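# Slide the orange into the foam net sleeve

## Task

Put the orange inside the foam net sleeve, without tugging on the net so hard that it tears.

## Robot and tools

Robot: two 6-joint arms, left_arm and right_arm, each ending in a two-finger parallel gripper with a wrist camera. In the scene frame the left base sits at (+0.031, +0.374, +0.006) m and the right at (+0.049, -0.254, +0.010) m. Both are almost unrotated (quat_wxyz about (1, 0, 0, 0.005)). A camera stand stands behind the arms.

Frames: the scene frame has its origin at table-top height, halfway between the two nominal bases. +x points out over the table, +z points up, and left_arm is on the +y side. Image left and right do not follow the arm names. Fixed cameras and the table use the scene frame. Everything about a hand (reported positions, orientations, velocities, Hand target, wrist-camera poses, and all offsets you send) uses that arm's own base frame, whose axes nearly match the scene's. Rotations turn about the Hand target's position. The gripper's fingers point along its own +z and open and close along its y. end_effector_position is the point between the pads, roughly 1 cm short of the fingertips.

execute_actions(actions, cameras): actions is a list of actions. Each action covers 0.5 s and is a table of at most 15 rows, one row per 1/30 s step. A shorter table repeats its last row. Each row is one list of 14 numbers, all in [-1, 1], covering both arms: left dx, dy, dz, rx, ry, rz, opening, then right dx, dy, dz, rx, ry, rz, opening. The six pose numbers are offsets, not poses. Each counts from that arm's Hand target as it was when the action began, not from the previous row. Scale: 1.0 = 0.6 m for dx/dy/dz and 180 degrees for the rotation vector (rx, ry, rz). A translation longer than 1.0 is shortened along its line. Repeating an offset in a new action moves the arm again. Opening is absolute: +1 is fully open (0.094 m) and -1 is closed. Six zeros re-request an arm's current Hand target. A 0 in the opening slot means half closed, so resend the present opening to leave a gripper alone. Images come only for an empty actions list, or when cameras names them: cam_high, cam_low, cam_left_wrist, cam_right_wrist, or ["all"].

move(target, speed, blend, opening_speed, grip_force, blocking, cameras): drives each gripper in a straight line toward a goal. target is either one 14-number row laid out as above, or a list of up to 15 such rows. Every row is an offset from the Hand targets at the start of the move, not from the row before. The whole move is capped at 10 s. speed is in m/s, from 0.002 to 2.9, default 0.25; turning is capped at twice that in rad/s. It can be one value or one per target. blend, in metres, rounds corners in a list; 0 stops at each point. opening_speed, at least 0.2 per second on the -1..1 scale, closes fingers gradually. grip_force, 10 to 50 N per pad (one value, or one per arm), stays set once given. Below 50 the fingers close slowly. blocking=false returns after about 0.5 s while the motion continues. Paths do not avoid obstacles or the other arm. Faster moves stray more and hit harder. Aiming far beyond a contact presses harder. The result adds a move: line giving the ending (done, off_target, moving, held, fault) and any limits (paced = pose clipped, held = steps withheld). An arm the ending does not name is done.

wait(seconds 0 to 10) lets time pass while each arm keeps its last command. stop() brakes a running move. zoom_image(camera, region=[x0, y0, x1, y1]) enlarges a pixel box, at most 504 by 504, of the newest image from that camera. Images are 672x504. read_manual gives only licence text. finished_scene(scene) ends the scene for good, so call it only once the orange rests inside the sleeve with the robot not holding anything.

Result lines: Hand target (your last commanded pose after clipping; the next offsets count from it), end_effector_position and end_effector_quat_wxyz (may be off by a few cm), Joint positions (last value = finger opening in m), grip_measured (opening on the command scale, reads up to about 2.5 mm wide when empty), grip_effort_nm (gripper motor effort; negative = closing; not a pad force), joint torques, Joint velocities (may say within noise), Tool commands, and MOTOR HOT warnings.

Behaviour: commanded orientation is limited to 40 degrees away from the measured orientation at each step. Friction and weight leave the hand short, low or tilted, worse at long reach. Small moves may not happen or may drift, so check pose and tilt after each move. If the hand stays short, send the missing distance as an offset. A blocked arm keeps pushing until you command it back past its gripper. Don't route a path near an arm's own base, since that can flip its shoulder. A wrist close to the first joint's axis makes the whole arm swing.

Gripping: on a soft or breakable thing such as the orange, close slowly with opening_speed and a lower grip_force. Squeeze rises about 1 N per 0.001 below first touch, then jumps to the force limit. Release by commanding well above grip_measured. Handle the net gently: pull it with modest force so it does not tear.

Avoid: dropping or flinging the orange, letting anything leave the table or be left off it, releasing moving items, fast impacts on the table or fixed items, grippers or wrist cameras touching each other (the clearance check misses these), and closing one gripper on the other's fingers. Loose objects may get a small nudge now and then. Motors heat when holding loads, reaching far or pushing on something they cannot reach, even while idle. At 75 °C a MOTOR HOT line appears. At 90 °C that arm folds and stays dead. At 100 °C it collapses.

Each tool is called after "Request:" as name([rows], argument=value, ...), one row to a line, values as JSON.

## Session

Request:
execute_actions(actions=[], cameras=["all"])

Scene clock: 0.00 s.
left_arm: end_effector_position=(+0.3408, -0.2571, +0.2977) grip_measured=-0.984 grip_effort_nm=n/a end_effector_quat_wxyz=(+0.708, +0.637, +0.299, -0.063) | right_arm: end_effector_position=(+0.3268, +0.2401, +0.2983) grip_measured=-0.987 grip_effort_nm=n/a end_effector_quat_wxyz=(+0.314, -0.066, +0.696, +0.643)
Joint positions: left_arm=[-0.322 1.431 0.866 0.582 0.898 1.03 0.001] | right_arm=[0.283 1.355 0.792 0.601 -0.928 1.052 0.001]
Joint velocities: within noise
Joint torques (N m): no reading
Heat: left arm: 31 °C; right arm: 32 °C.
Hand target: left_arm +0.3411, -0.2564, +0.3007; +0.709, +0.636, +0.298, -0.061 | right_arm +0.3267, +0.2393, +0.3063; +0.323, -0.072, +0.690, +0.644
Tool commands: left_gripper/opening=-1.0 right_gripper/opening=-1.0

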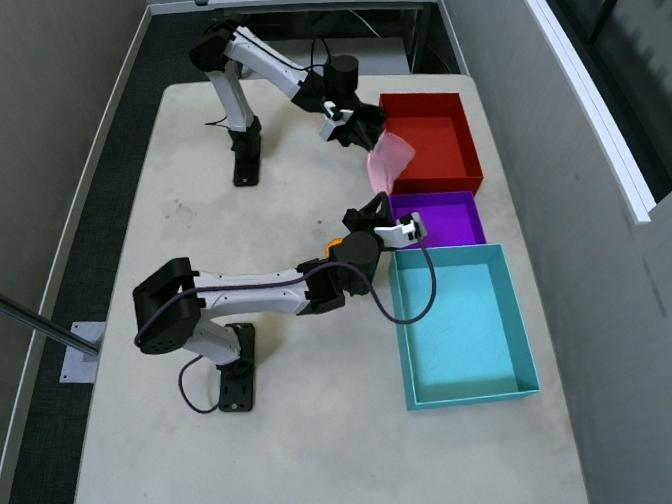

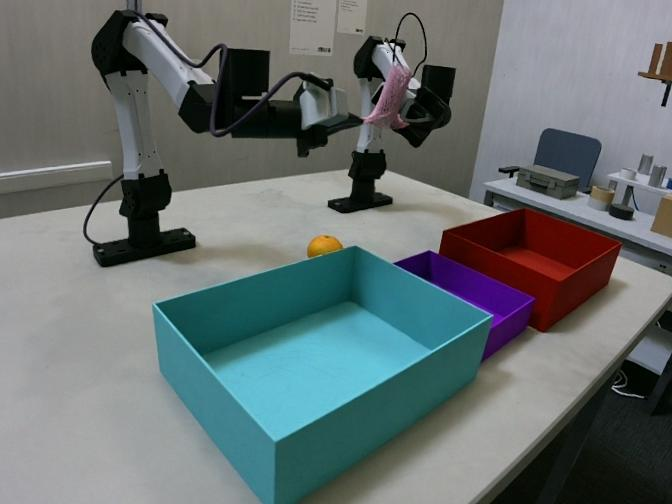

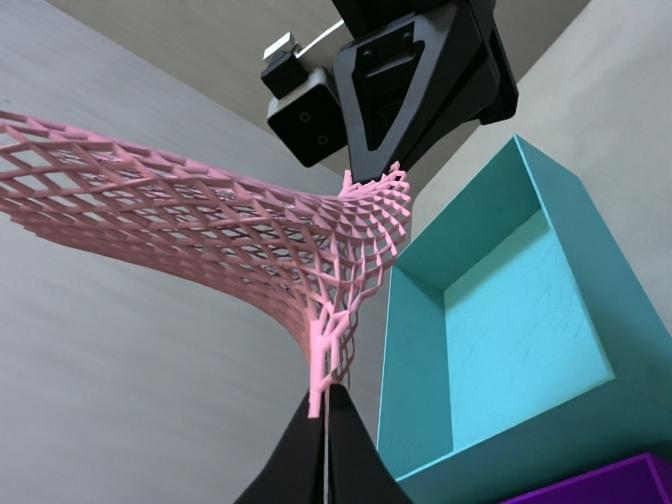

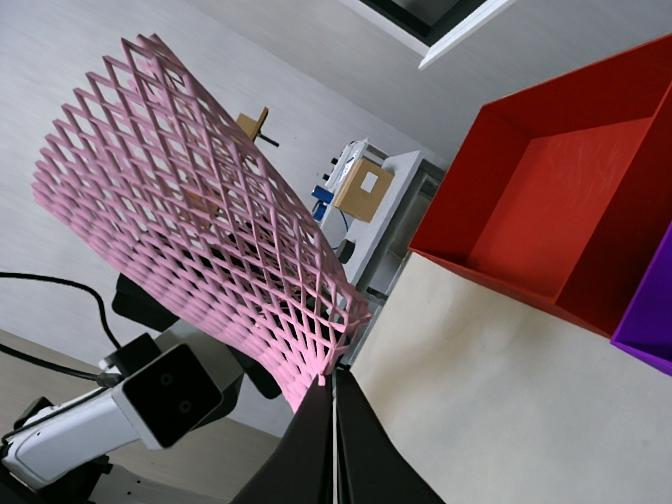

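Request:
zoom_image(camera="cam_high", region=[290, 190, 410, 290])

Request:
zoom_image(camera="cam_low", region=[280, 200, 380, 280])

Request:
zoom_image(camera="cam_low", region=[340, 20, 480, 160])

Scaled by 4.200 from the camera's 672x504 image, which has a finer 960x720 frame.

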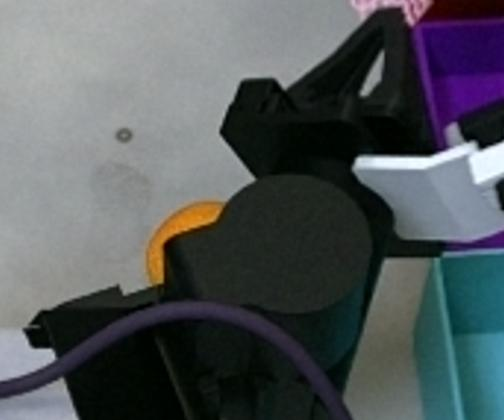

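Scaled by 5.040 from the camera's 672x504 image, which has a finer 960x720 frame.

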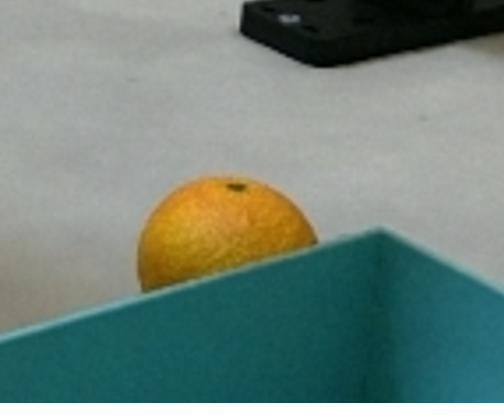

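Scaled by 3.600 from the camera's 672x504 image, which has a finer 960x720 frame.

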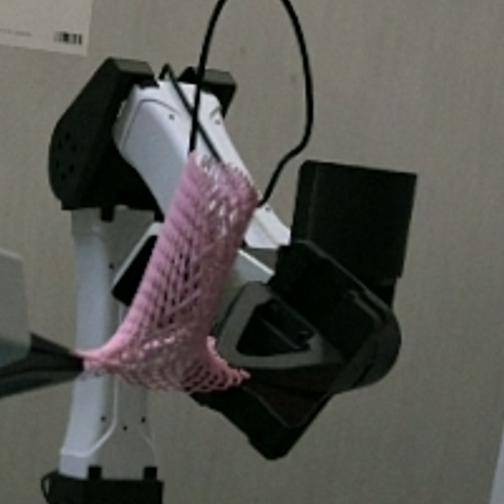

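Request:
move(target=[-0.142, -0.0755, -0.3228, 0.2448, -0.0557, -0.018, -1, -0.1352, -0.013, -0.3293, -0.1277, 0.2183, -0.0629, -1], speed=0.15, cameras=["all"])

Request:
zoom_image(camera="cam_low", region=[260, 120, 400, 270])

Request:
zoom_image(camera="cam_high", region=[270, 150, 430, 310])

Scene clock: 32.97 s.
left_arm: end_effector_position=(+0.2583, -0.3052, +0.1184) grip_measured=-0.984 grip_effort_nm=-0.84 end_effector_quat_wxyz=(+0.456, +0.858, +0.219, +0.089) | right_arm: end_effector_position=(+0.2482, +0.2336, +0.1172) grip_measured=-0.987 grip_effort_nm=-0.71 end_effector_quat_wxyz=(+0.122, +0.141, +0.868, +0.460)
Joint positions: left_arm=[-0.729 1.415 0.712 0.061 0.326 1.749 0.001] | right_arm=[0.489 1.205 0.555 -0.042 -0.54 1.071 0.001]
Joint torques (N m): left_arm=[-0.58 -4.79 5.94 1.86 -0.03 0.03] | right_arm=[0.88 -3.4 5.18 1.6 -0.01 0.06]
Heat: left arm: 37 °C; right arm: 35 °C.
Hand target: left_arm +0.2559, -0.3017, +0.1069; +0.440, +0.866, +0.220, +0.090 | right_arm +0.2456, +0.2316, +0.1089; +0.114, +0.152, +0.873, +0.449
Off the commanded pose: left_arm 0.012 m, 2 deg | right_arm 0.009 m, 2 deg.
move: off_target (left_arm)

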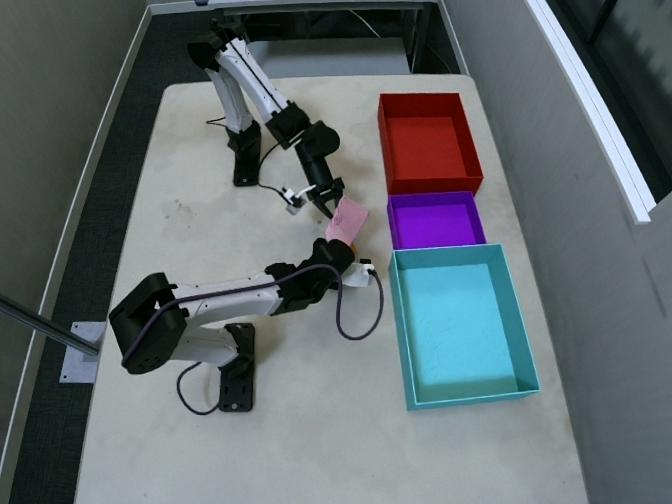

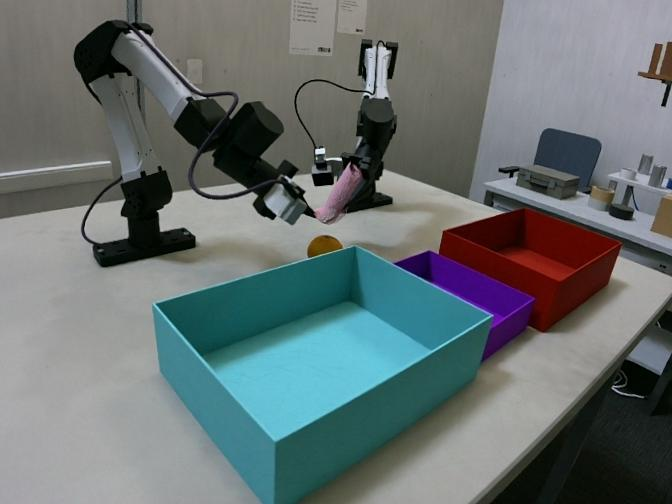

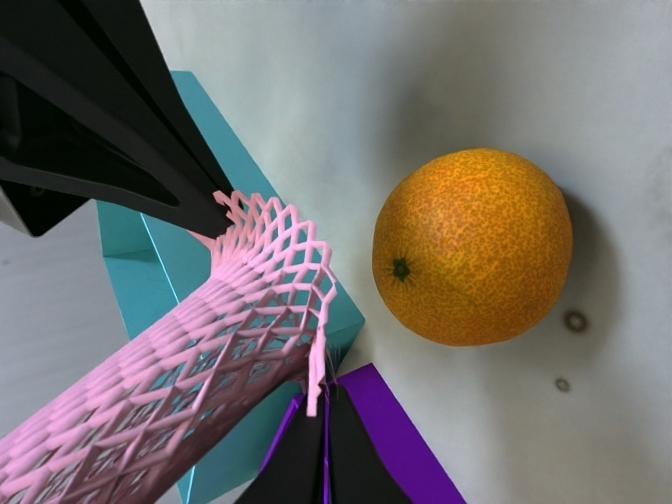

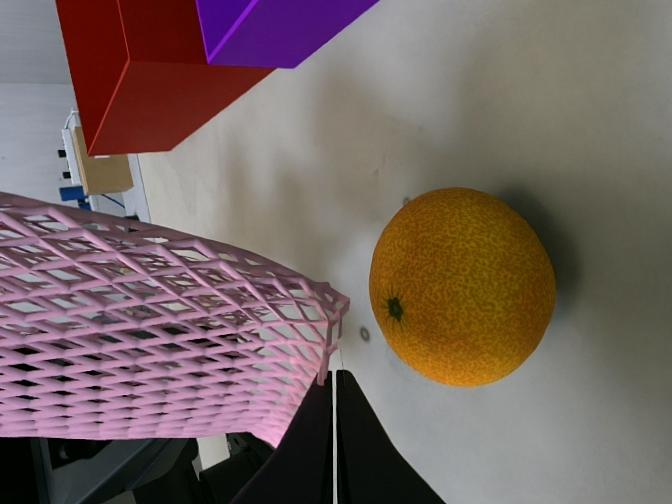

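Scaled by 3.360 from the camera's 672x504 image, which has a finer 960x720 frame.

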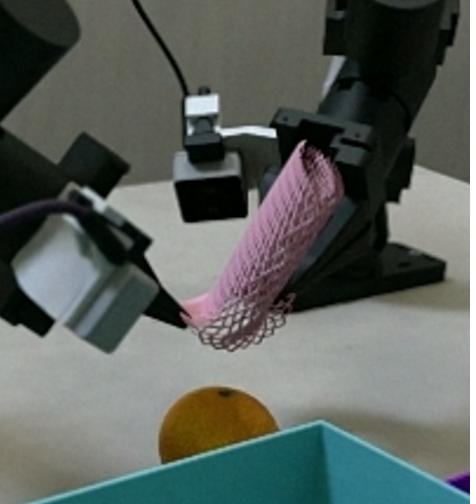

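Scaled by 3.150 from the camera's 672x504 image, which has a finer 960x720 frame.

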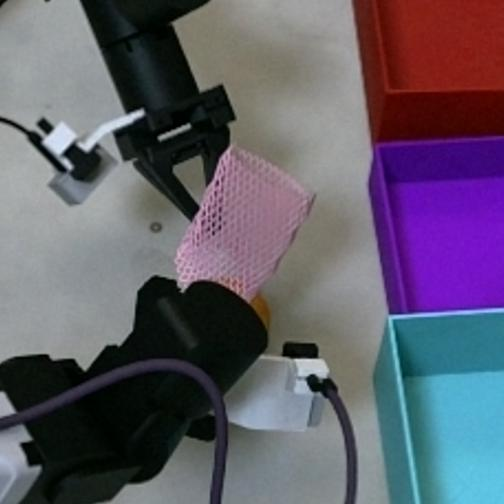

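Request:
move(target=[0, 0.0092, -0.0567, 0.0235, -0.0496, -0.0379, -1, -0.0028, 0.0047, -0.0583, -0.019, -0.0425, 0.0304, -1], speed=0.1, cameras=["all"])

Request:
zoom_image(camera="cam_low", region=[260, 120, 400, 270])

Request:
zoom_image(camera="cam_high", region=[270, 150, 430, 310])

Scene clock: 64.80 s.
left_arm: end_effector_position=(+0.2547, -0.3019, +0.0820) grip_measured=-0.984 grip_effort_nm=-0.84 end_effector_quat_wxyz=(+0.440, +0.879, +0.127, +0.135) | right_arm: end_effector_position=(+0.2429, +0.2346, +0.0768) grip_measured=-0.987 grip_effort_nm=-0.72 end_effector_quat_wxyz=(+0.146, +0.081, +0.882, +0.441)
Joint positions: left_arm=[-0.729 1.488 0.614 0.221 0.325 1.964 0.001] | right_arm=[0.508 1.3 0.454 0.13 -0.522 0.933 0.001]
Joint torques (N m): left_arm=[0.57 -4.97 5.34 2 -0.01 0.03] | right_arm=[0.85 -3.64 4.59 1.91 0.01 -0.18]
Heat: left arm: 37 °C; right arm: 36 °C.
Hand target: left_arm +0.2559, -0.2962, +0.0730; +0.428, +0.883, +0.130, +0.139 | right_arm +0.2439, +0.2343, +0.0737; +0.155, +0.076, +0.883, +0.437
Off the commanded pose: left_arm 0.011 m, 2 deg | right_arm 0.003 m, 1 deg.
move: off_target (left_arm)

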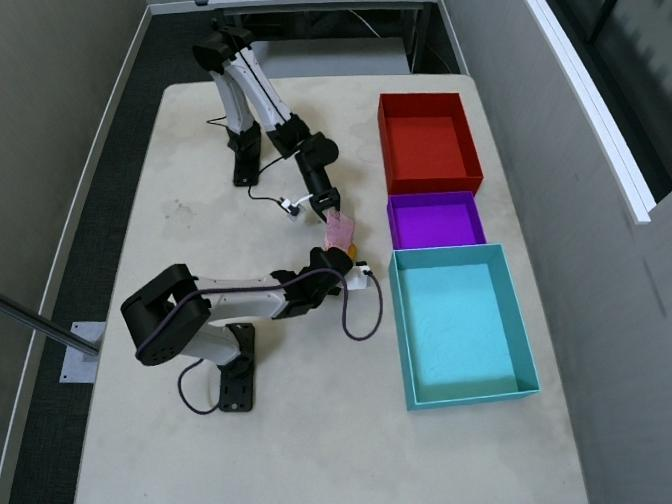

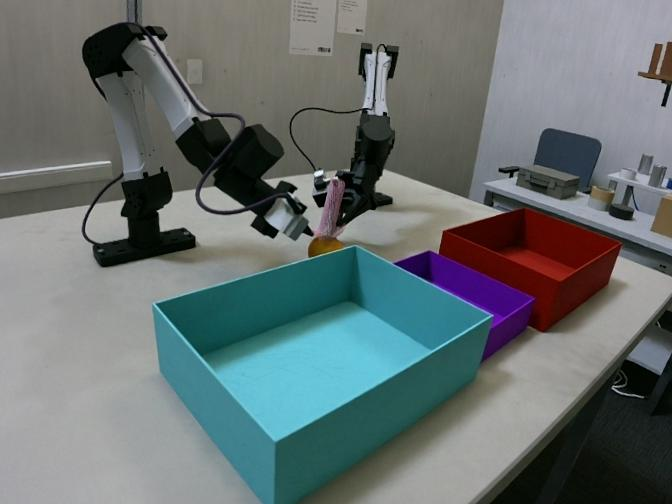

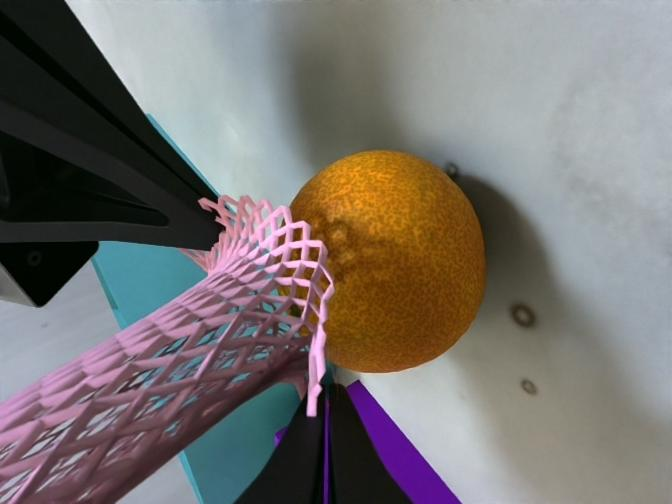

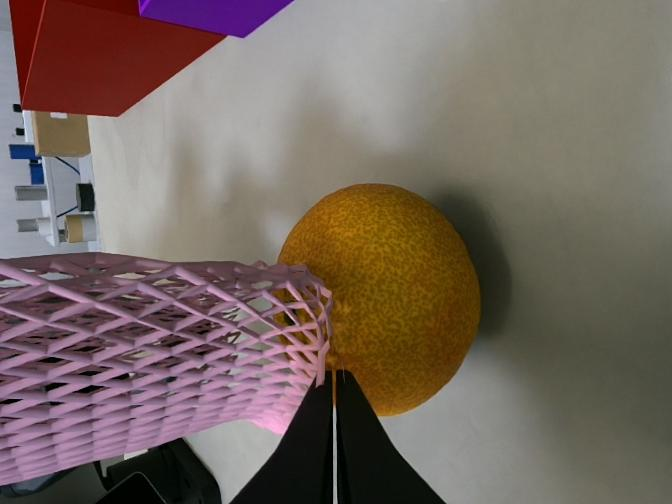

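Scaled by 3.360 from the camera's 672x504 image, which has a finer 960x720 frame.

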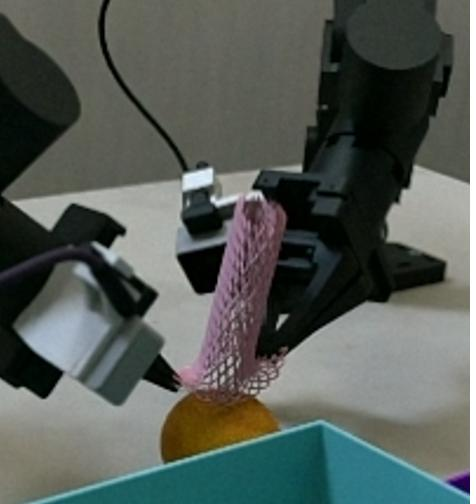

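Scaled by 3.150 from the camera's 672x504 image, which has a finer 960x720 frame.

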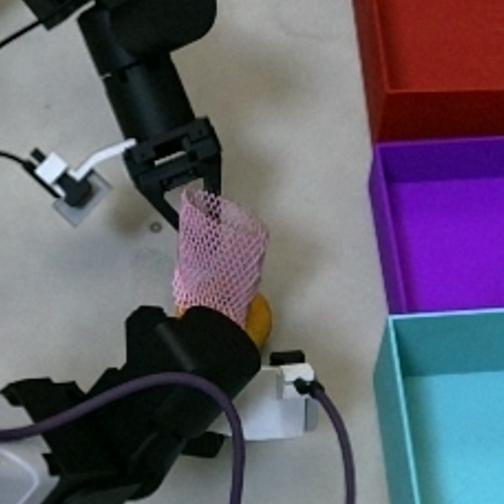

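Request:
zoom_image(camera="cam_left_wrist", region=[150, 130, 500, 430])

Request:
zoom_image(camera="cam_right_wrist", region=[150, 160, 500, 460])

Request:
zoom_image(camera="cam_low", region=[295, 170, 365, 270])

Scaled by 1.440 from the camera's 672x504 image, which has a finer 960x720 frame.

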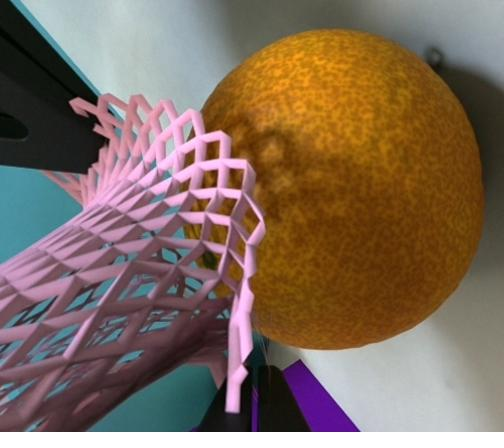

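Scaled by 1.440 from the camera's 672x504 image, which has a finer 960x720 frame.

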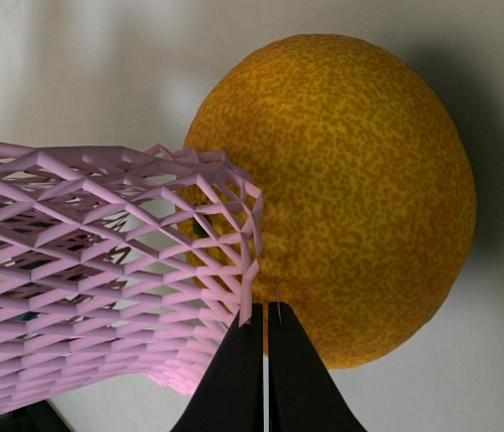

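Scaled by 5.040 from the camera's 672x504 image, which has a finer 960x720 frame.

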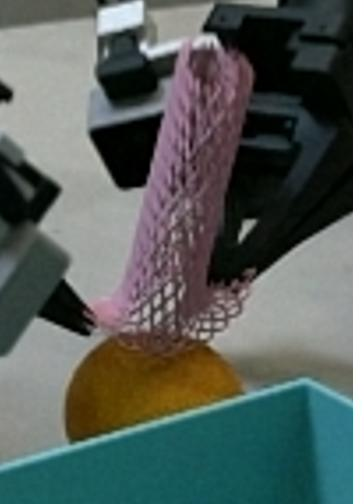

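Request:
move([
  [0, 0.0067, -0.029, 0, 0, 0, -1, 0, -0.0033, -0.0263, 0, 0, 0, -1],
  [0, 0.02, -0.0658, 0, 0, 0, -1, 0, -0.0133, -0.0647, 0, 0, 0, -1],
], speed=0.05, blend=[0.004, 0], cameras=["all"])

Request:
zoom_image(camera="cam_low", region=[270, 150, 400, 280])

Scene clock: 90.27 s.
left_arm: end_effector_position=(+0.2603, -0.2913, +0.0474) grip_measured=-0.984 grip_effort_nm=-0.83 end_effector_quat_wxyz=(+0.444, +0.874, +0.127, +0.148) | right_arm: end_effector_position=(+0.2447, +0.2305, +0.0410) grip_measured=-0.987 grip_effort_nm=-0.70 end_effector_quat_wxyz=(+0.156, +0.074, +0.880, +0.442)
Joint positions: left_arm=[-0.694 1.597 0.514 0.447 0.337 1.988 0.001] | right_arm=[0.49 1.445 0.359 0.378 -0.531 0.907 0.001]
Joint torques (N m): left_arm=[0.62 -4.74 4.34 1.81 0.15 0.04] | right_arm=[-0.42 -3.66 3.73 1.79 -0.15 -0.17]
Heat: left arm: 37 °C; right arm: 36 °C.
Hand target: left_arm +0.2558, -0.2842, +0.0335; +0.428, +0.883, +0.130, +0.139 | right_arm +0.2439, +0.2265, +0.0350; +0.155, +0.076, +0.883, +0.437
Off the commanded pose: left_arm 0.016 m, 2 deg | right_arm 0.007 m, 1 deg.
move: off_target (left_arm)

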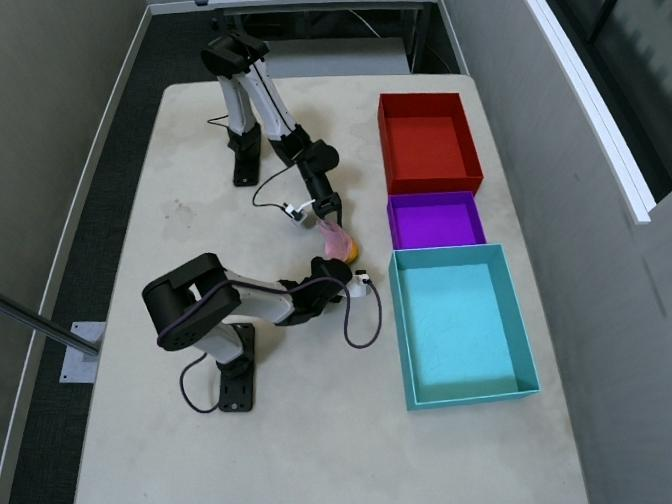

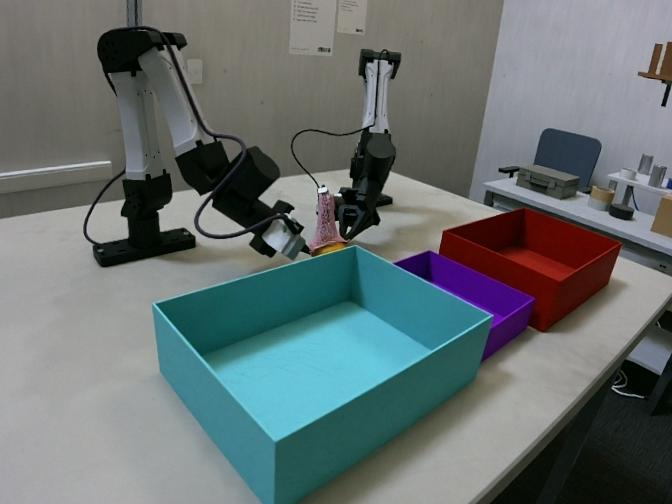

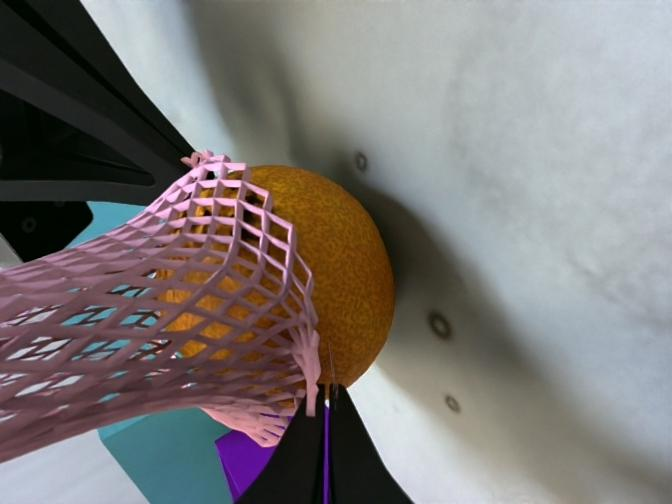

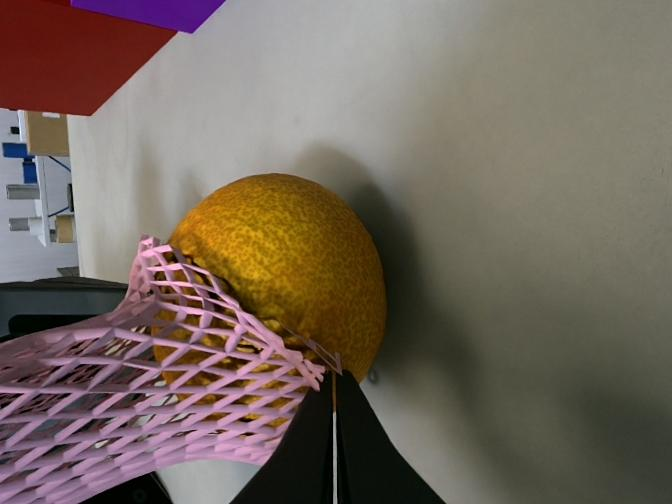

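Scaled by 3.877 from the camera's 672x504 image, which has a finer 960x720 frame.

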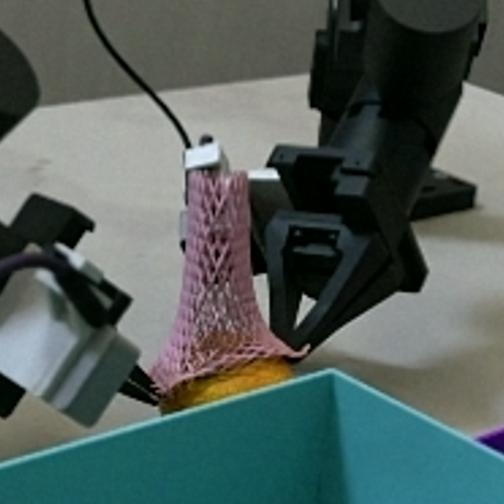

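Request:
move([
  [0.02, 0, 0, 0, 0, 0, -1, 0.0233, 0, 0, 0, 0, 0, -1],
  [0.0217, 0, -0.0217, 0, 0, 0, -1, 0.025, 0, -0.02, 0, 0, 0, -1],
], speed=0.05, blend=[0.003, 0], cameras=["all"])

Request:
zoom_image(camera="cam_low", region=[270, 150, 400, 280])

Scene clock: 107.20 s.
left_arm: end_effector_position=(+0.2699, -0.2886, +0.0312) grip_measured=-0.985 grip_effort_nm=-0.82 end_effector_quat_wxyz=(+0.443, +0.875, +0.127, +0.145) | right_arm: end_effector_position=(+0.2556, +0.2288, +0.0257) grip_measured=-0.987 grip_effort_nm=-0.69 end_effector_quat_wxyz=(+0.152, +0.074, +0.881, +0.442)
Joint positions: left_arm=[-0.661 1.686 0.52 0.515 0.366 2.01 0.001] | right_arm=[0.457 1.56 0.375 0.457 -0.56 0.882 0.001]
Joint torques (N m): left_arm=[0.53 -4.89 5.35 1.74 0.12 0.03] | right_arm=[-0.31 -4.08 4.53 1.71 -0.12 -0.16]
Heat: left arm: 36 °C; right arm: 35 °C.
Hand target: left_arm +0.2689, -0.2842, +0.0204; +0.428, +0.883, +0.130, +0.139 | right_arm +0.2589, +0.2265, +0.0230; +0.155, +0.076, +0.883, +0.437
Off the commanded pose: left_arm 0.012 m, 2 deg | right_arm 0.005 m, 1 deg.
move: off_target (left_arm)

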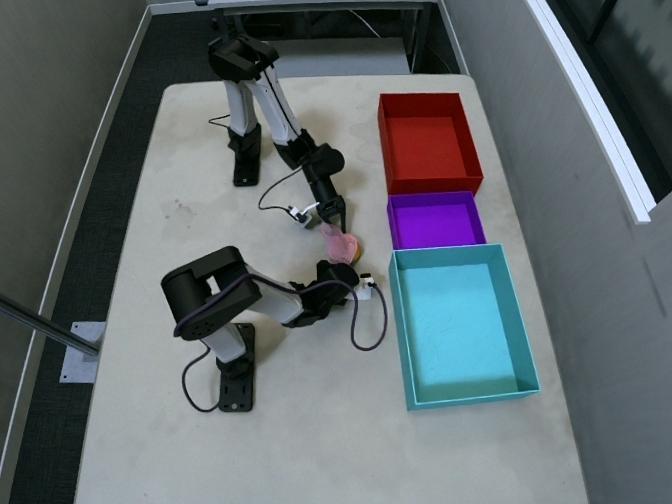

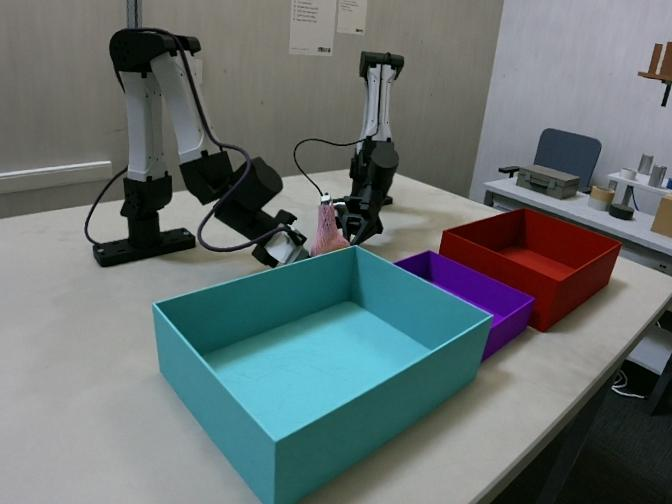

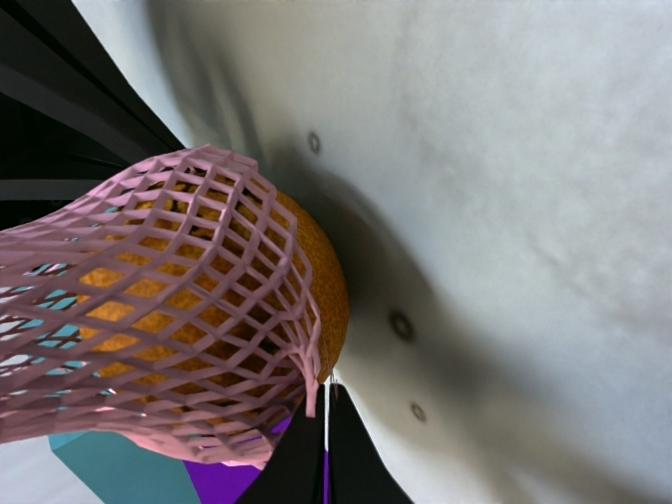

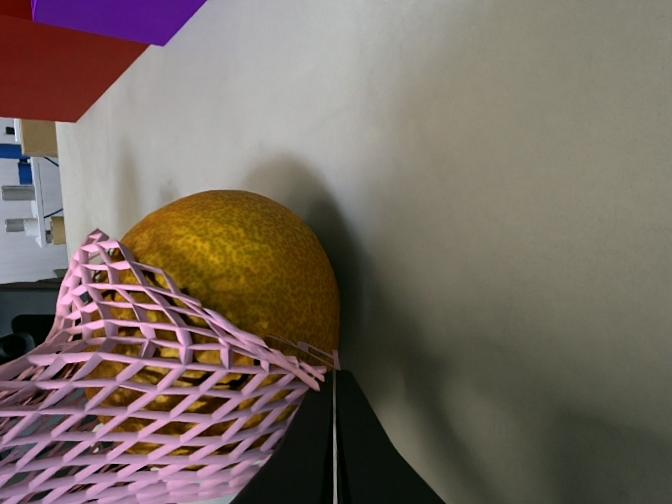

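Scaled by 3.877 from the camera's 672x504 image, which has a finer 960x720 frame.

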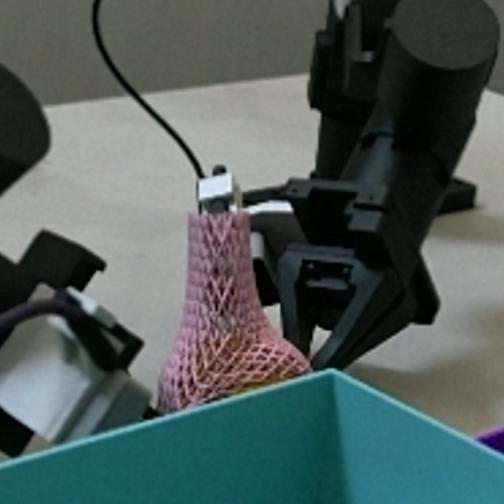

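Request:
move(target=[0.01, -0.0058, -0.0183, 0, 0, 0, -1, 0.01, 0.0067, -0.015, 0, 0, 0, -1], speed=0.05, cameras=["all"])

Request:
zoom_image(camera="cam_low", region=[270, 150, 400, 280])

Scene clock: 127.60 s.
left_arm: end_effector_position=(+0.2762, -0.2912, +0.0212) grip_measured=-0.985 grip_effort_nm=-0.82 end_effector_quat_wxyz=(+0.445, +0.874, +0.127, +0.149) | right_arm: end_effector_position=(+0.2608, +0.2314, +0.0166) grip_measured=-0.987 grip_effort_nm=-0.68 end_effector_quat_wxyz=(+0.153, +0.074, +0.880, +0.443)
Joint positions: left_arm=[-0.656 1.753 0.528 0.582 0.366 2.013 0.001] | right_arm=[0.457 1.633 0.381 0.528 -0.56 0.882 0.001]
Joint torques (N m): left_arm=[0.39 -5 5.67 1.58 0.14 0.02] | right_arm=[0.06 -4.31 4.94 1.63 -0.09 -0.12]
Heat: left arm: 37 °C; right arm: 36 °C.
Hand target: left_arm +0.2748, -0.2877, +0.0095; +0.428, +0.883, +0.130, +0.139 | right_arm +0.2649, +0.2305, +0.0141; +0.155, +0.076, +0.883, +0.437
Off the commanded pose: left_arm 0.012 m, 3 deg | right_arm 0.005 m, 1 deg.
move: off_target (left_arm)

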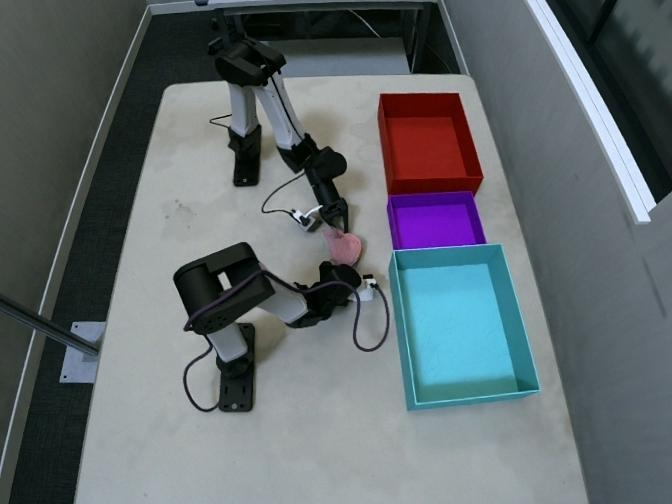

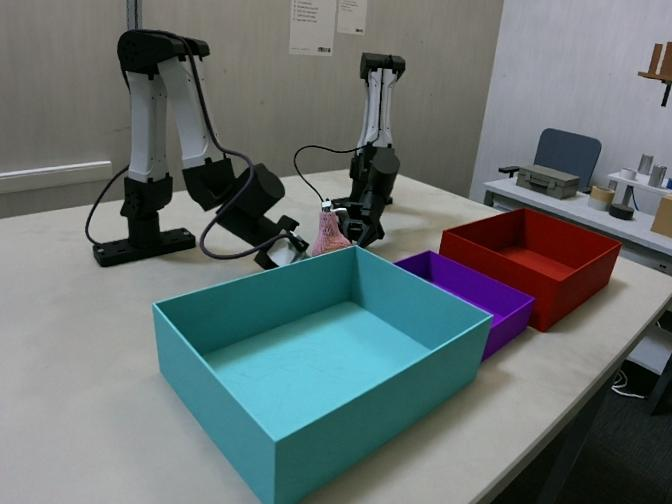

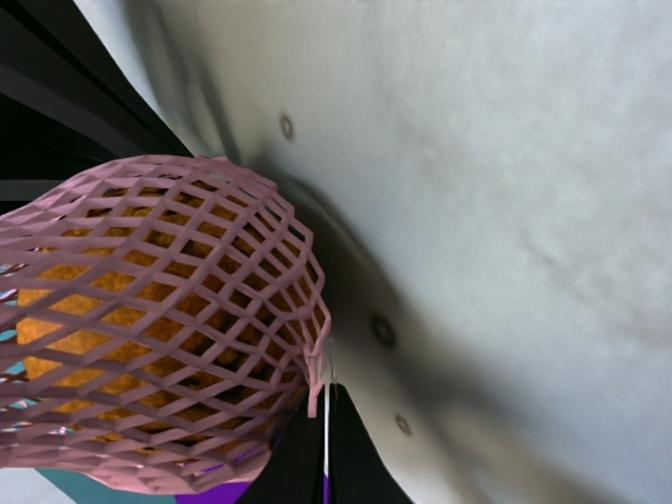

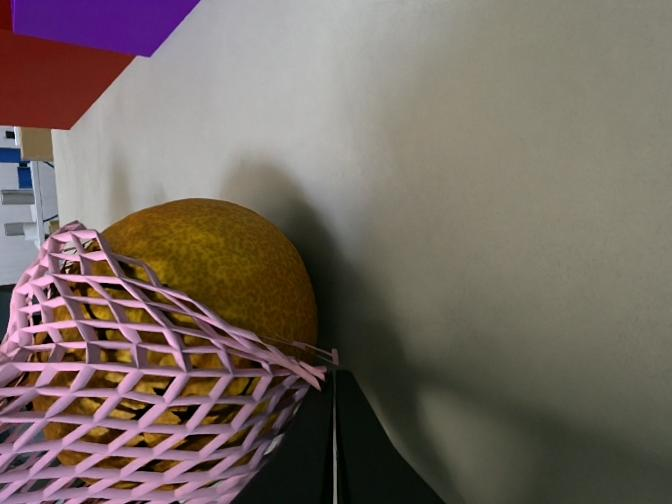

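Scaled by 3.877 from the camera's 672x504 image, which has a finer 960x720 frame.

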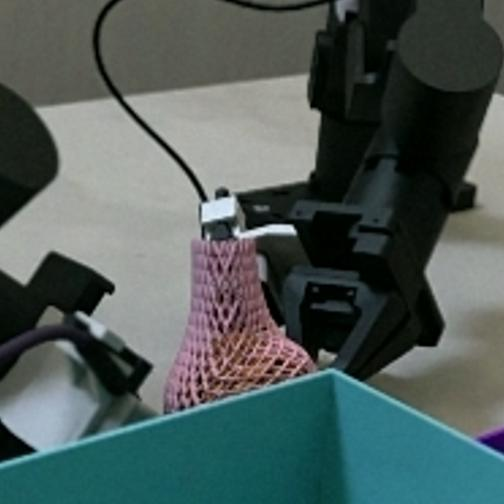

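Request:
move(target=[0.0067, 0.0067, -0.01, -0.033, 0.0656, 0.0498, -1, 0.0067, 0.0083, -0.0083, 0.0302, 0.0671, -0.0498, -1], speed=0.06, cameras=["all"])

Request:
zoom_image(camera="cam_low", region=[270, 150, 400, 280])

Scene clock: 148.80 s.
left_arm: end_effector_position=(+0.2817, -0.2881, +0.0177) grip_measured=-0.985 grip_effort_nm=-0.82 end_effector_quat_wxyz=(+0.466, +0.849, +0.230, +0.094) | right_arm: end_effector_position=(+0.2689, +0.2354, +0.0154) grip_measured=-0.987 grip_effort_nm=-0.68 end_effector_quat_wxyz=(+0.100, +0.186, +0.860, +0.464)
Joint positions: left_arm=[-0.63 1.784 0.528 0.619 0.394 1.782 0.001] | right_arm=[0.457 1.678 0.401 0.572 -0.56 1.147 0.001]
Joint torques (N m): left_arm=[0.51 -5.05 5.52 1.45 0.18 -0.22] | right_arm=[0.91 -4.45 4.68 1.52 -0.04 0.11]
Heat: left arm: 36 °C; right arm: 36 °C.
Hand target: left_arm +0.2788, -0.2837, +0.0034; +0.446, +0.857, +0.249, +0.073 | right_arm +0.2689, +0.2355, +0.0090; +0.091, +0.197, +0.864, +0.454
Off the commanded pose: left_arm 0.015 m, 4 deg | right_arm 0.006 m, 2 deg.
move: off_target (left_arm)

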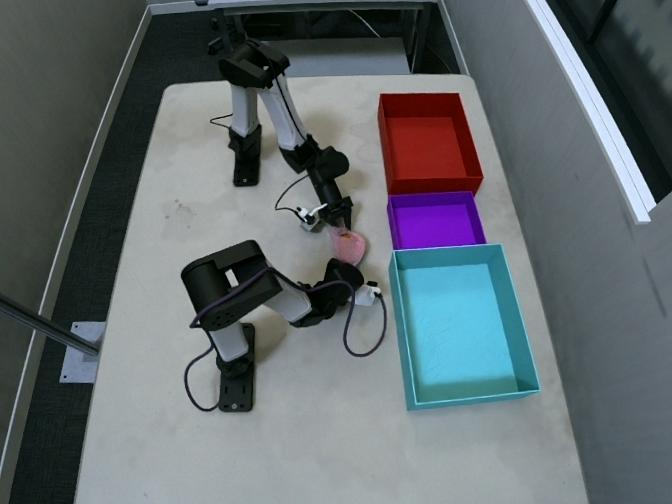

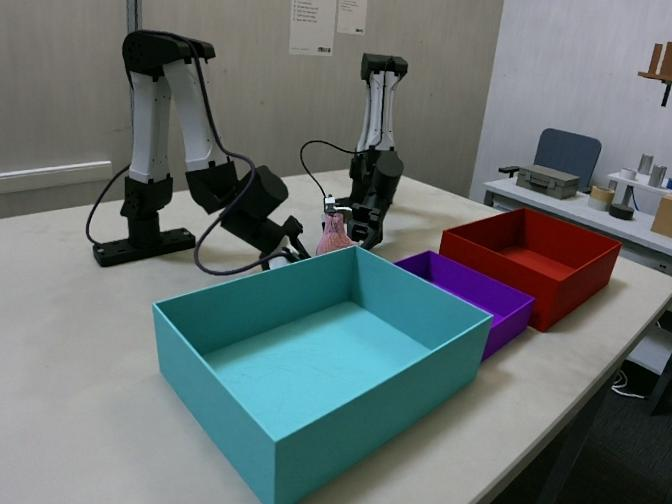

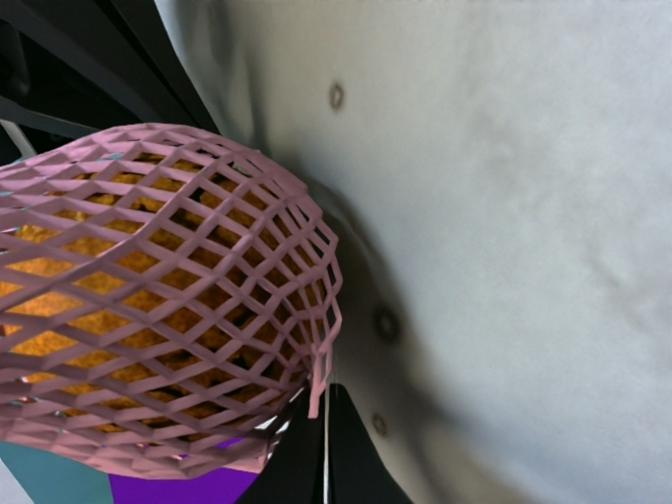

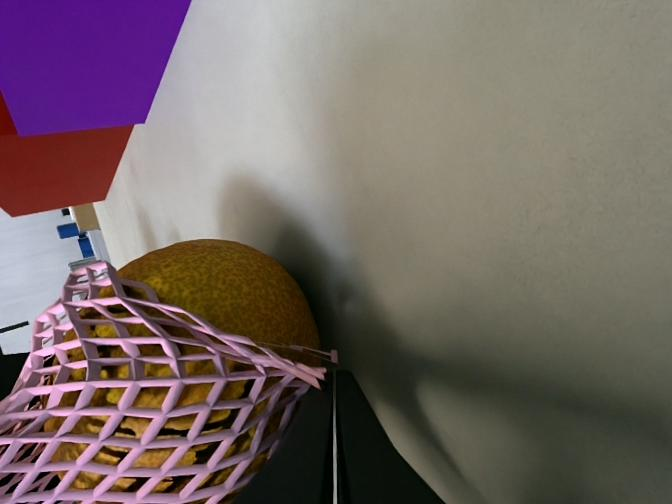

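Scaled by 3.877 from the camera's 672x504 image, which has a finer 960x720 frame.

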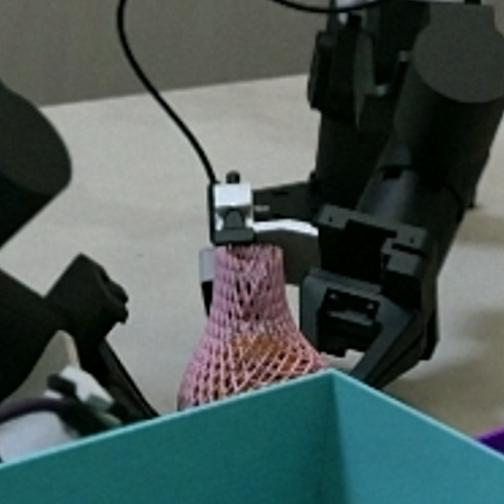

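Request:
move(target=[0.02, -0.005, -0.0067, -0.0207, 0.0415, 0.0304, -1, 0.02, -0.0033, -0.0067, 0.0077, 0.0169, -0.0122, -1], speed=0.05, cameras=["all"])

Request:
zoom_image(camera="cam_high", region=[290, 190, 410, 310])

Scene clock: 168.03 s.
left_arm: end_effector_position=(+0.2922, -0.2900, +0.0098) grip_measured=-0.985 grip_effort_nm=-0.82 end_effector_quat_wxyz=(+0.468, +0.829, +0.304, +0.046) | right_arm: end_effector_position=(+0.2779, +0.2354, +0.0081) grip_measured=-0.987 grip_effort_nm=-0.68 end_effector_quat_wxyz=(+0.083, +0.215, +0.856, +0.462)
Joint positions: left_arm=[-0.609 1.842 0.574 0.612 0.419 1.622 0.001] | right_arm=[0.443 1.733 0.436 0.572 -0.568 1.195 0.001]
Joint torques (N m): left_arm=[0.61 -5.89 5.67 1.54 0.25 -0.21] | right_arm=[-0.46 -5.29 4.9 1.48 -0.2 0.09]
Heat: left arm: 36 °C; right arm: 36 °C.
Hand target: left_arm +0.2909, -0.2867, -0.0006; +0.452, +0.832, +0.320, +0.030 | right_arm +0.2809, +0.2334, +0.0050; +0.075, +0.227, +0.857, +0.457
Off the commanded pose: left_arm 0.011 m, 3 deg | right_arm 0.005 m, 2 deg.
move: off_target (left_arm)

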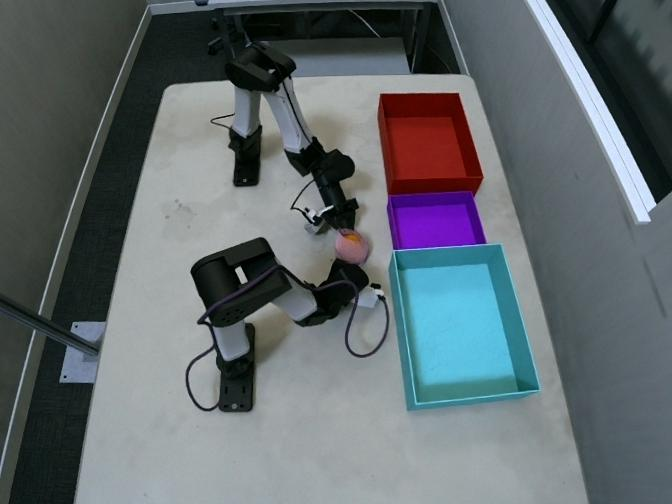

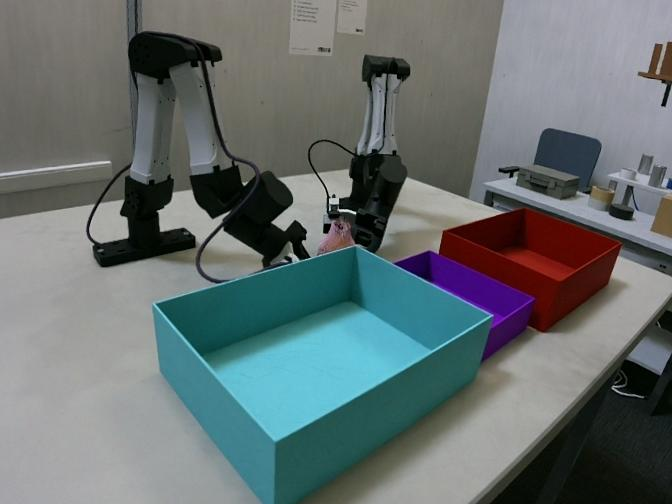

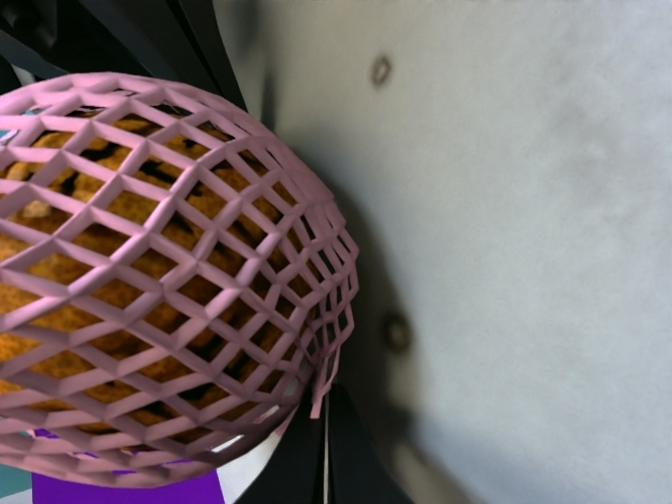

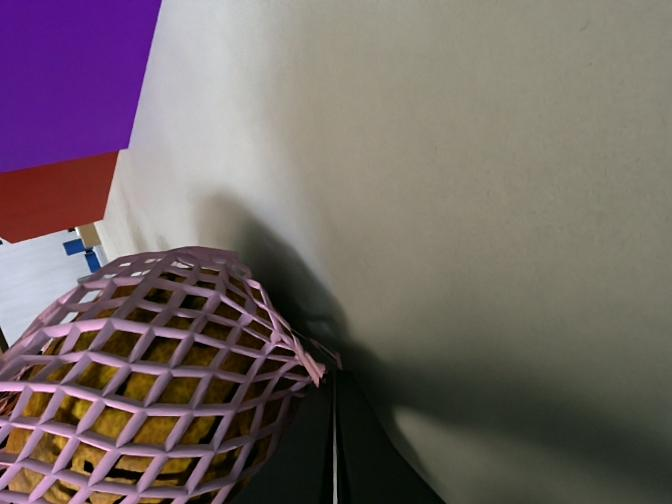

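Scaled by 4.200 from the camera's 672x504 image, which has a finer 960x720 frame.

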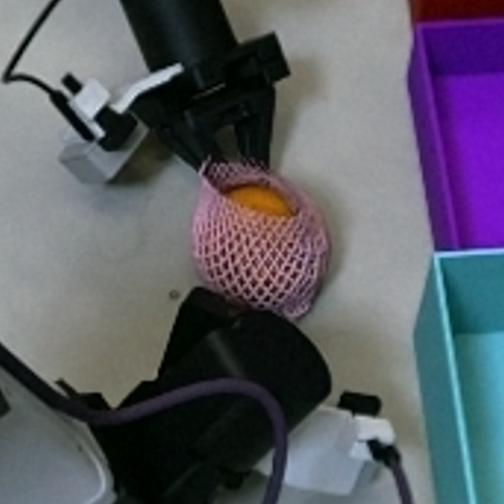

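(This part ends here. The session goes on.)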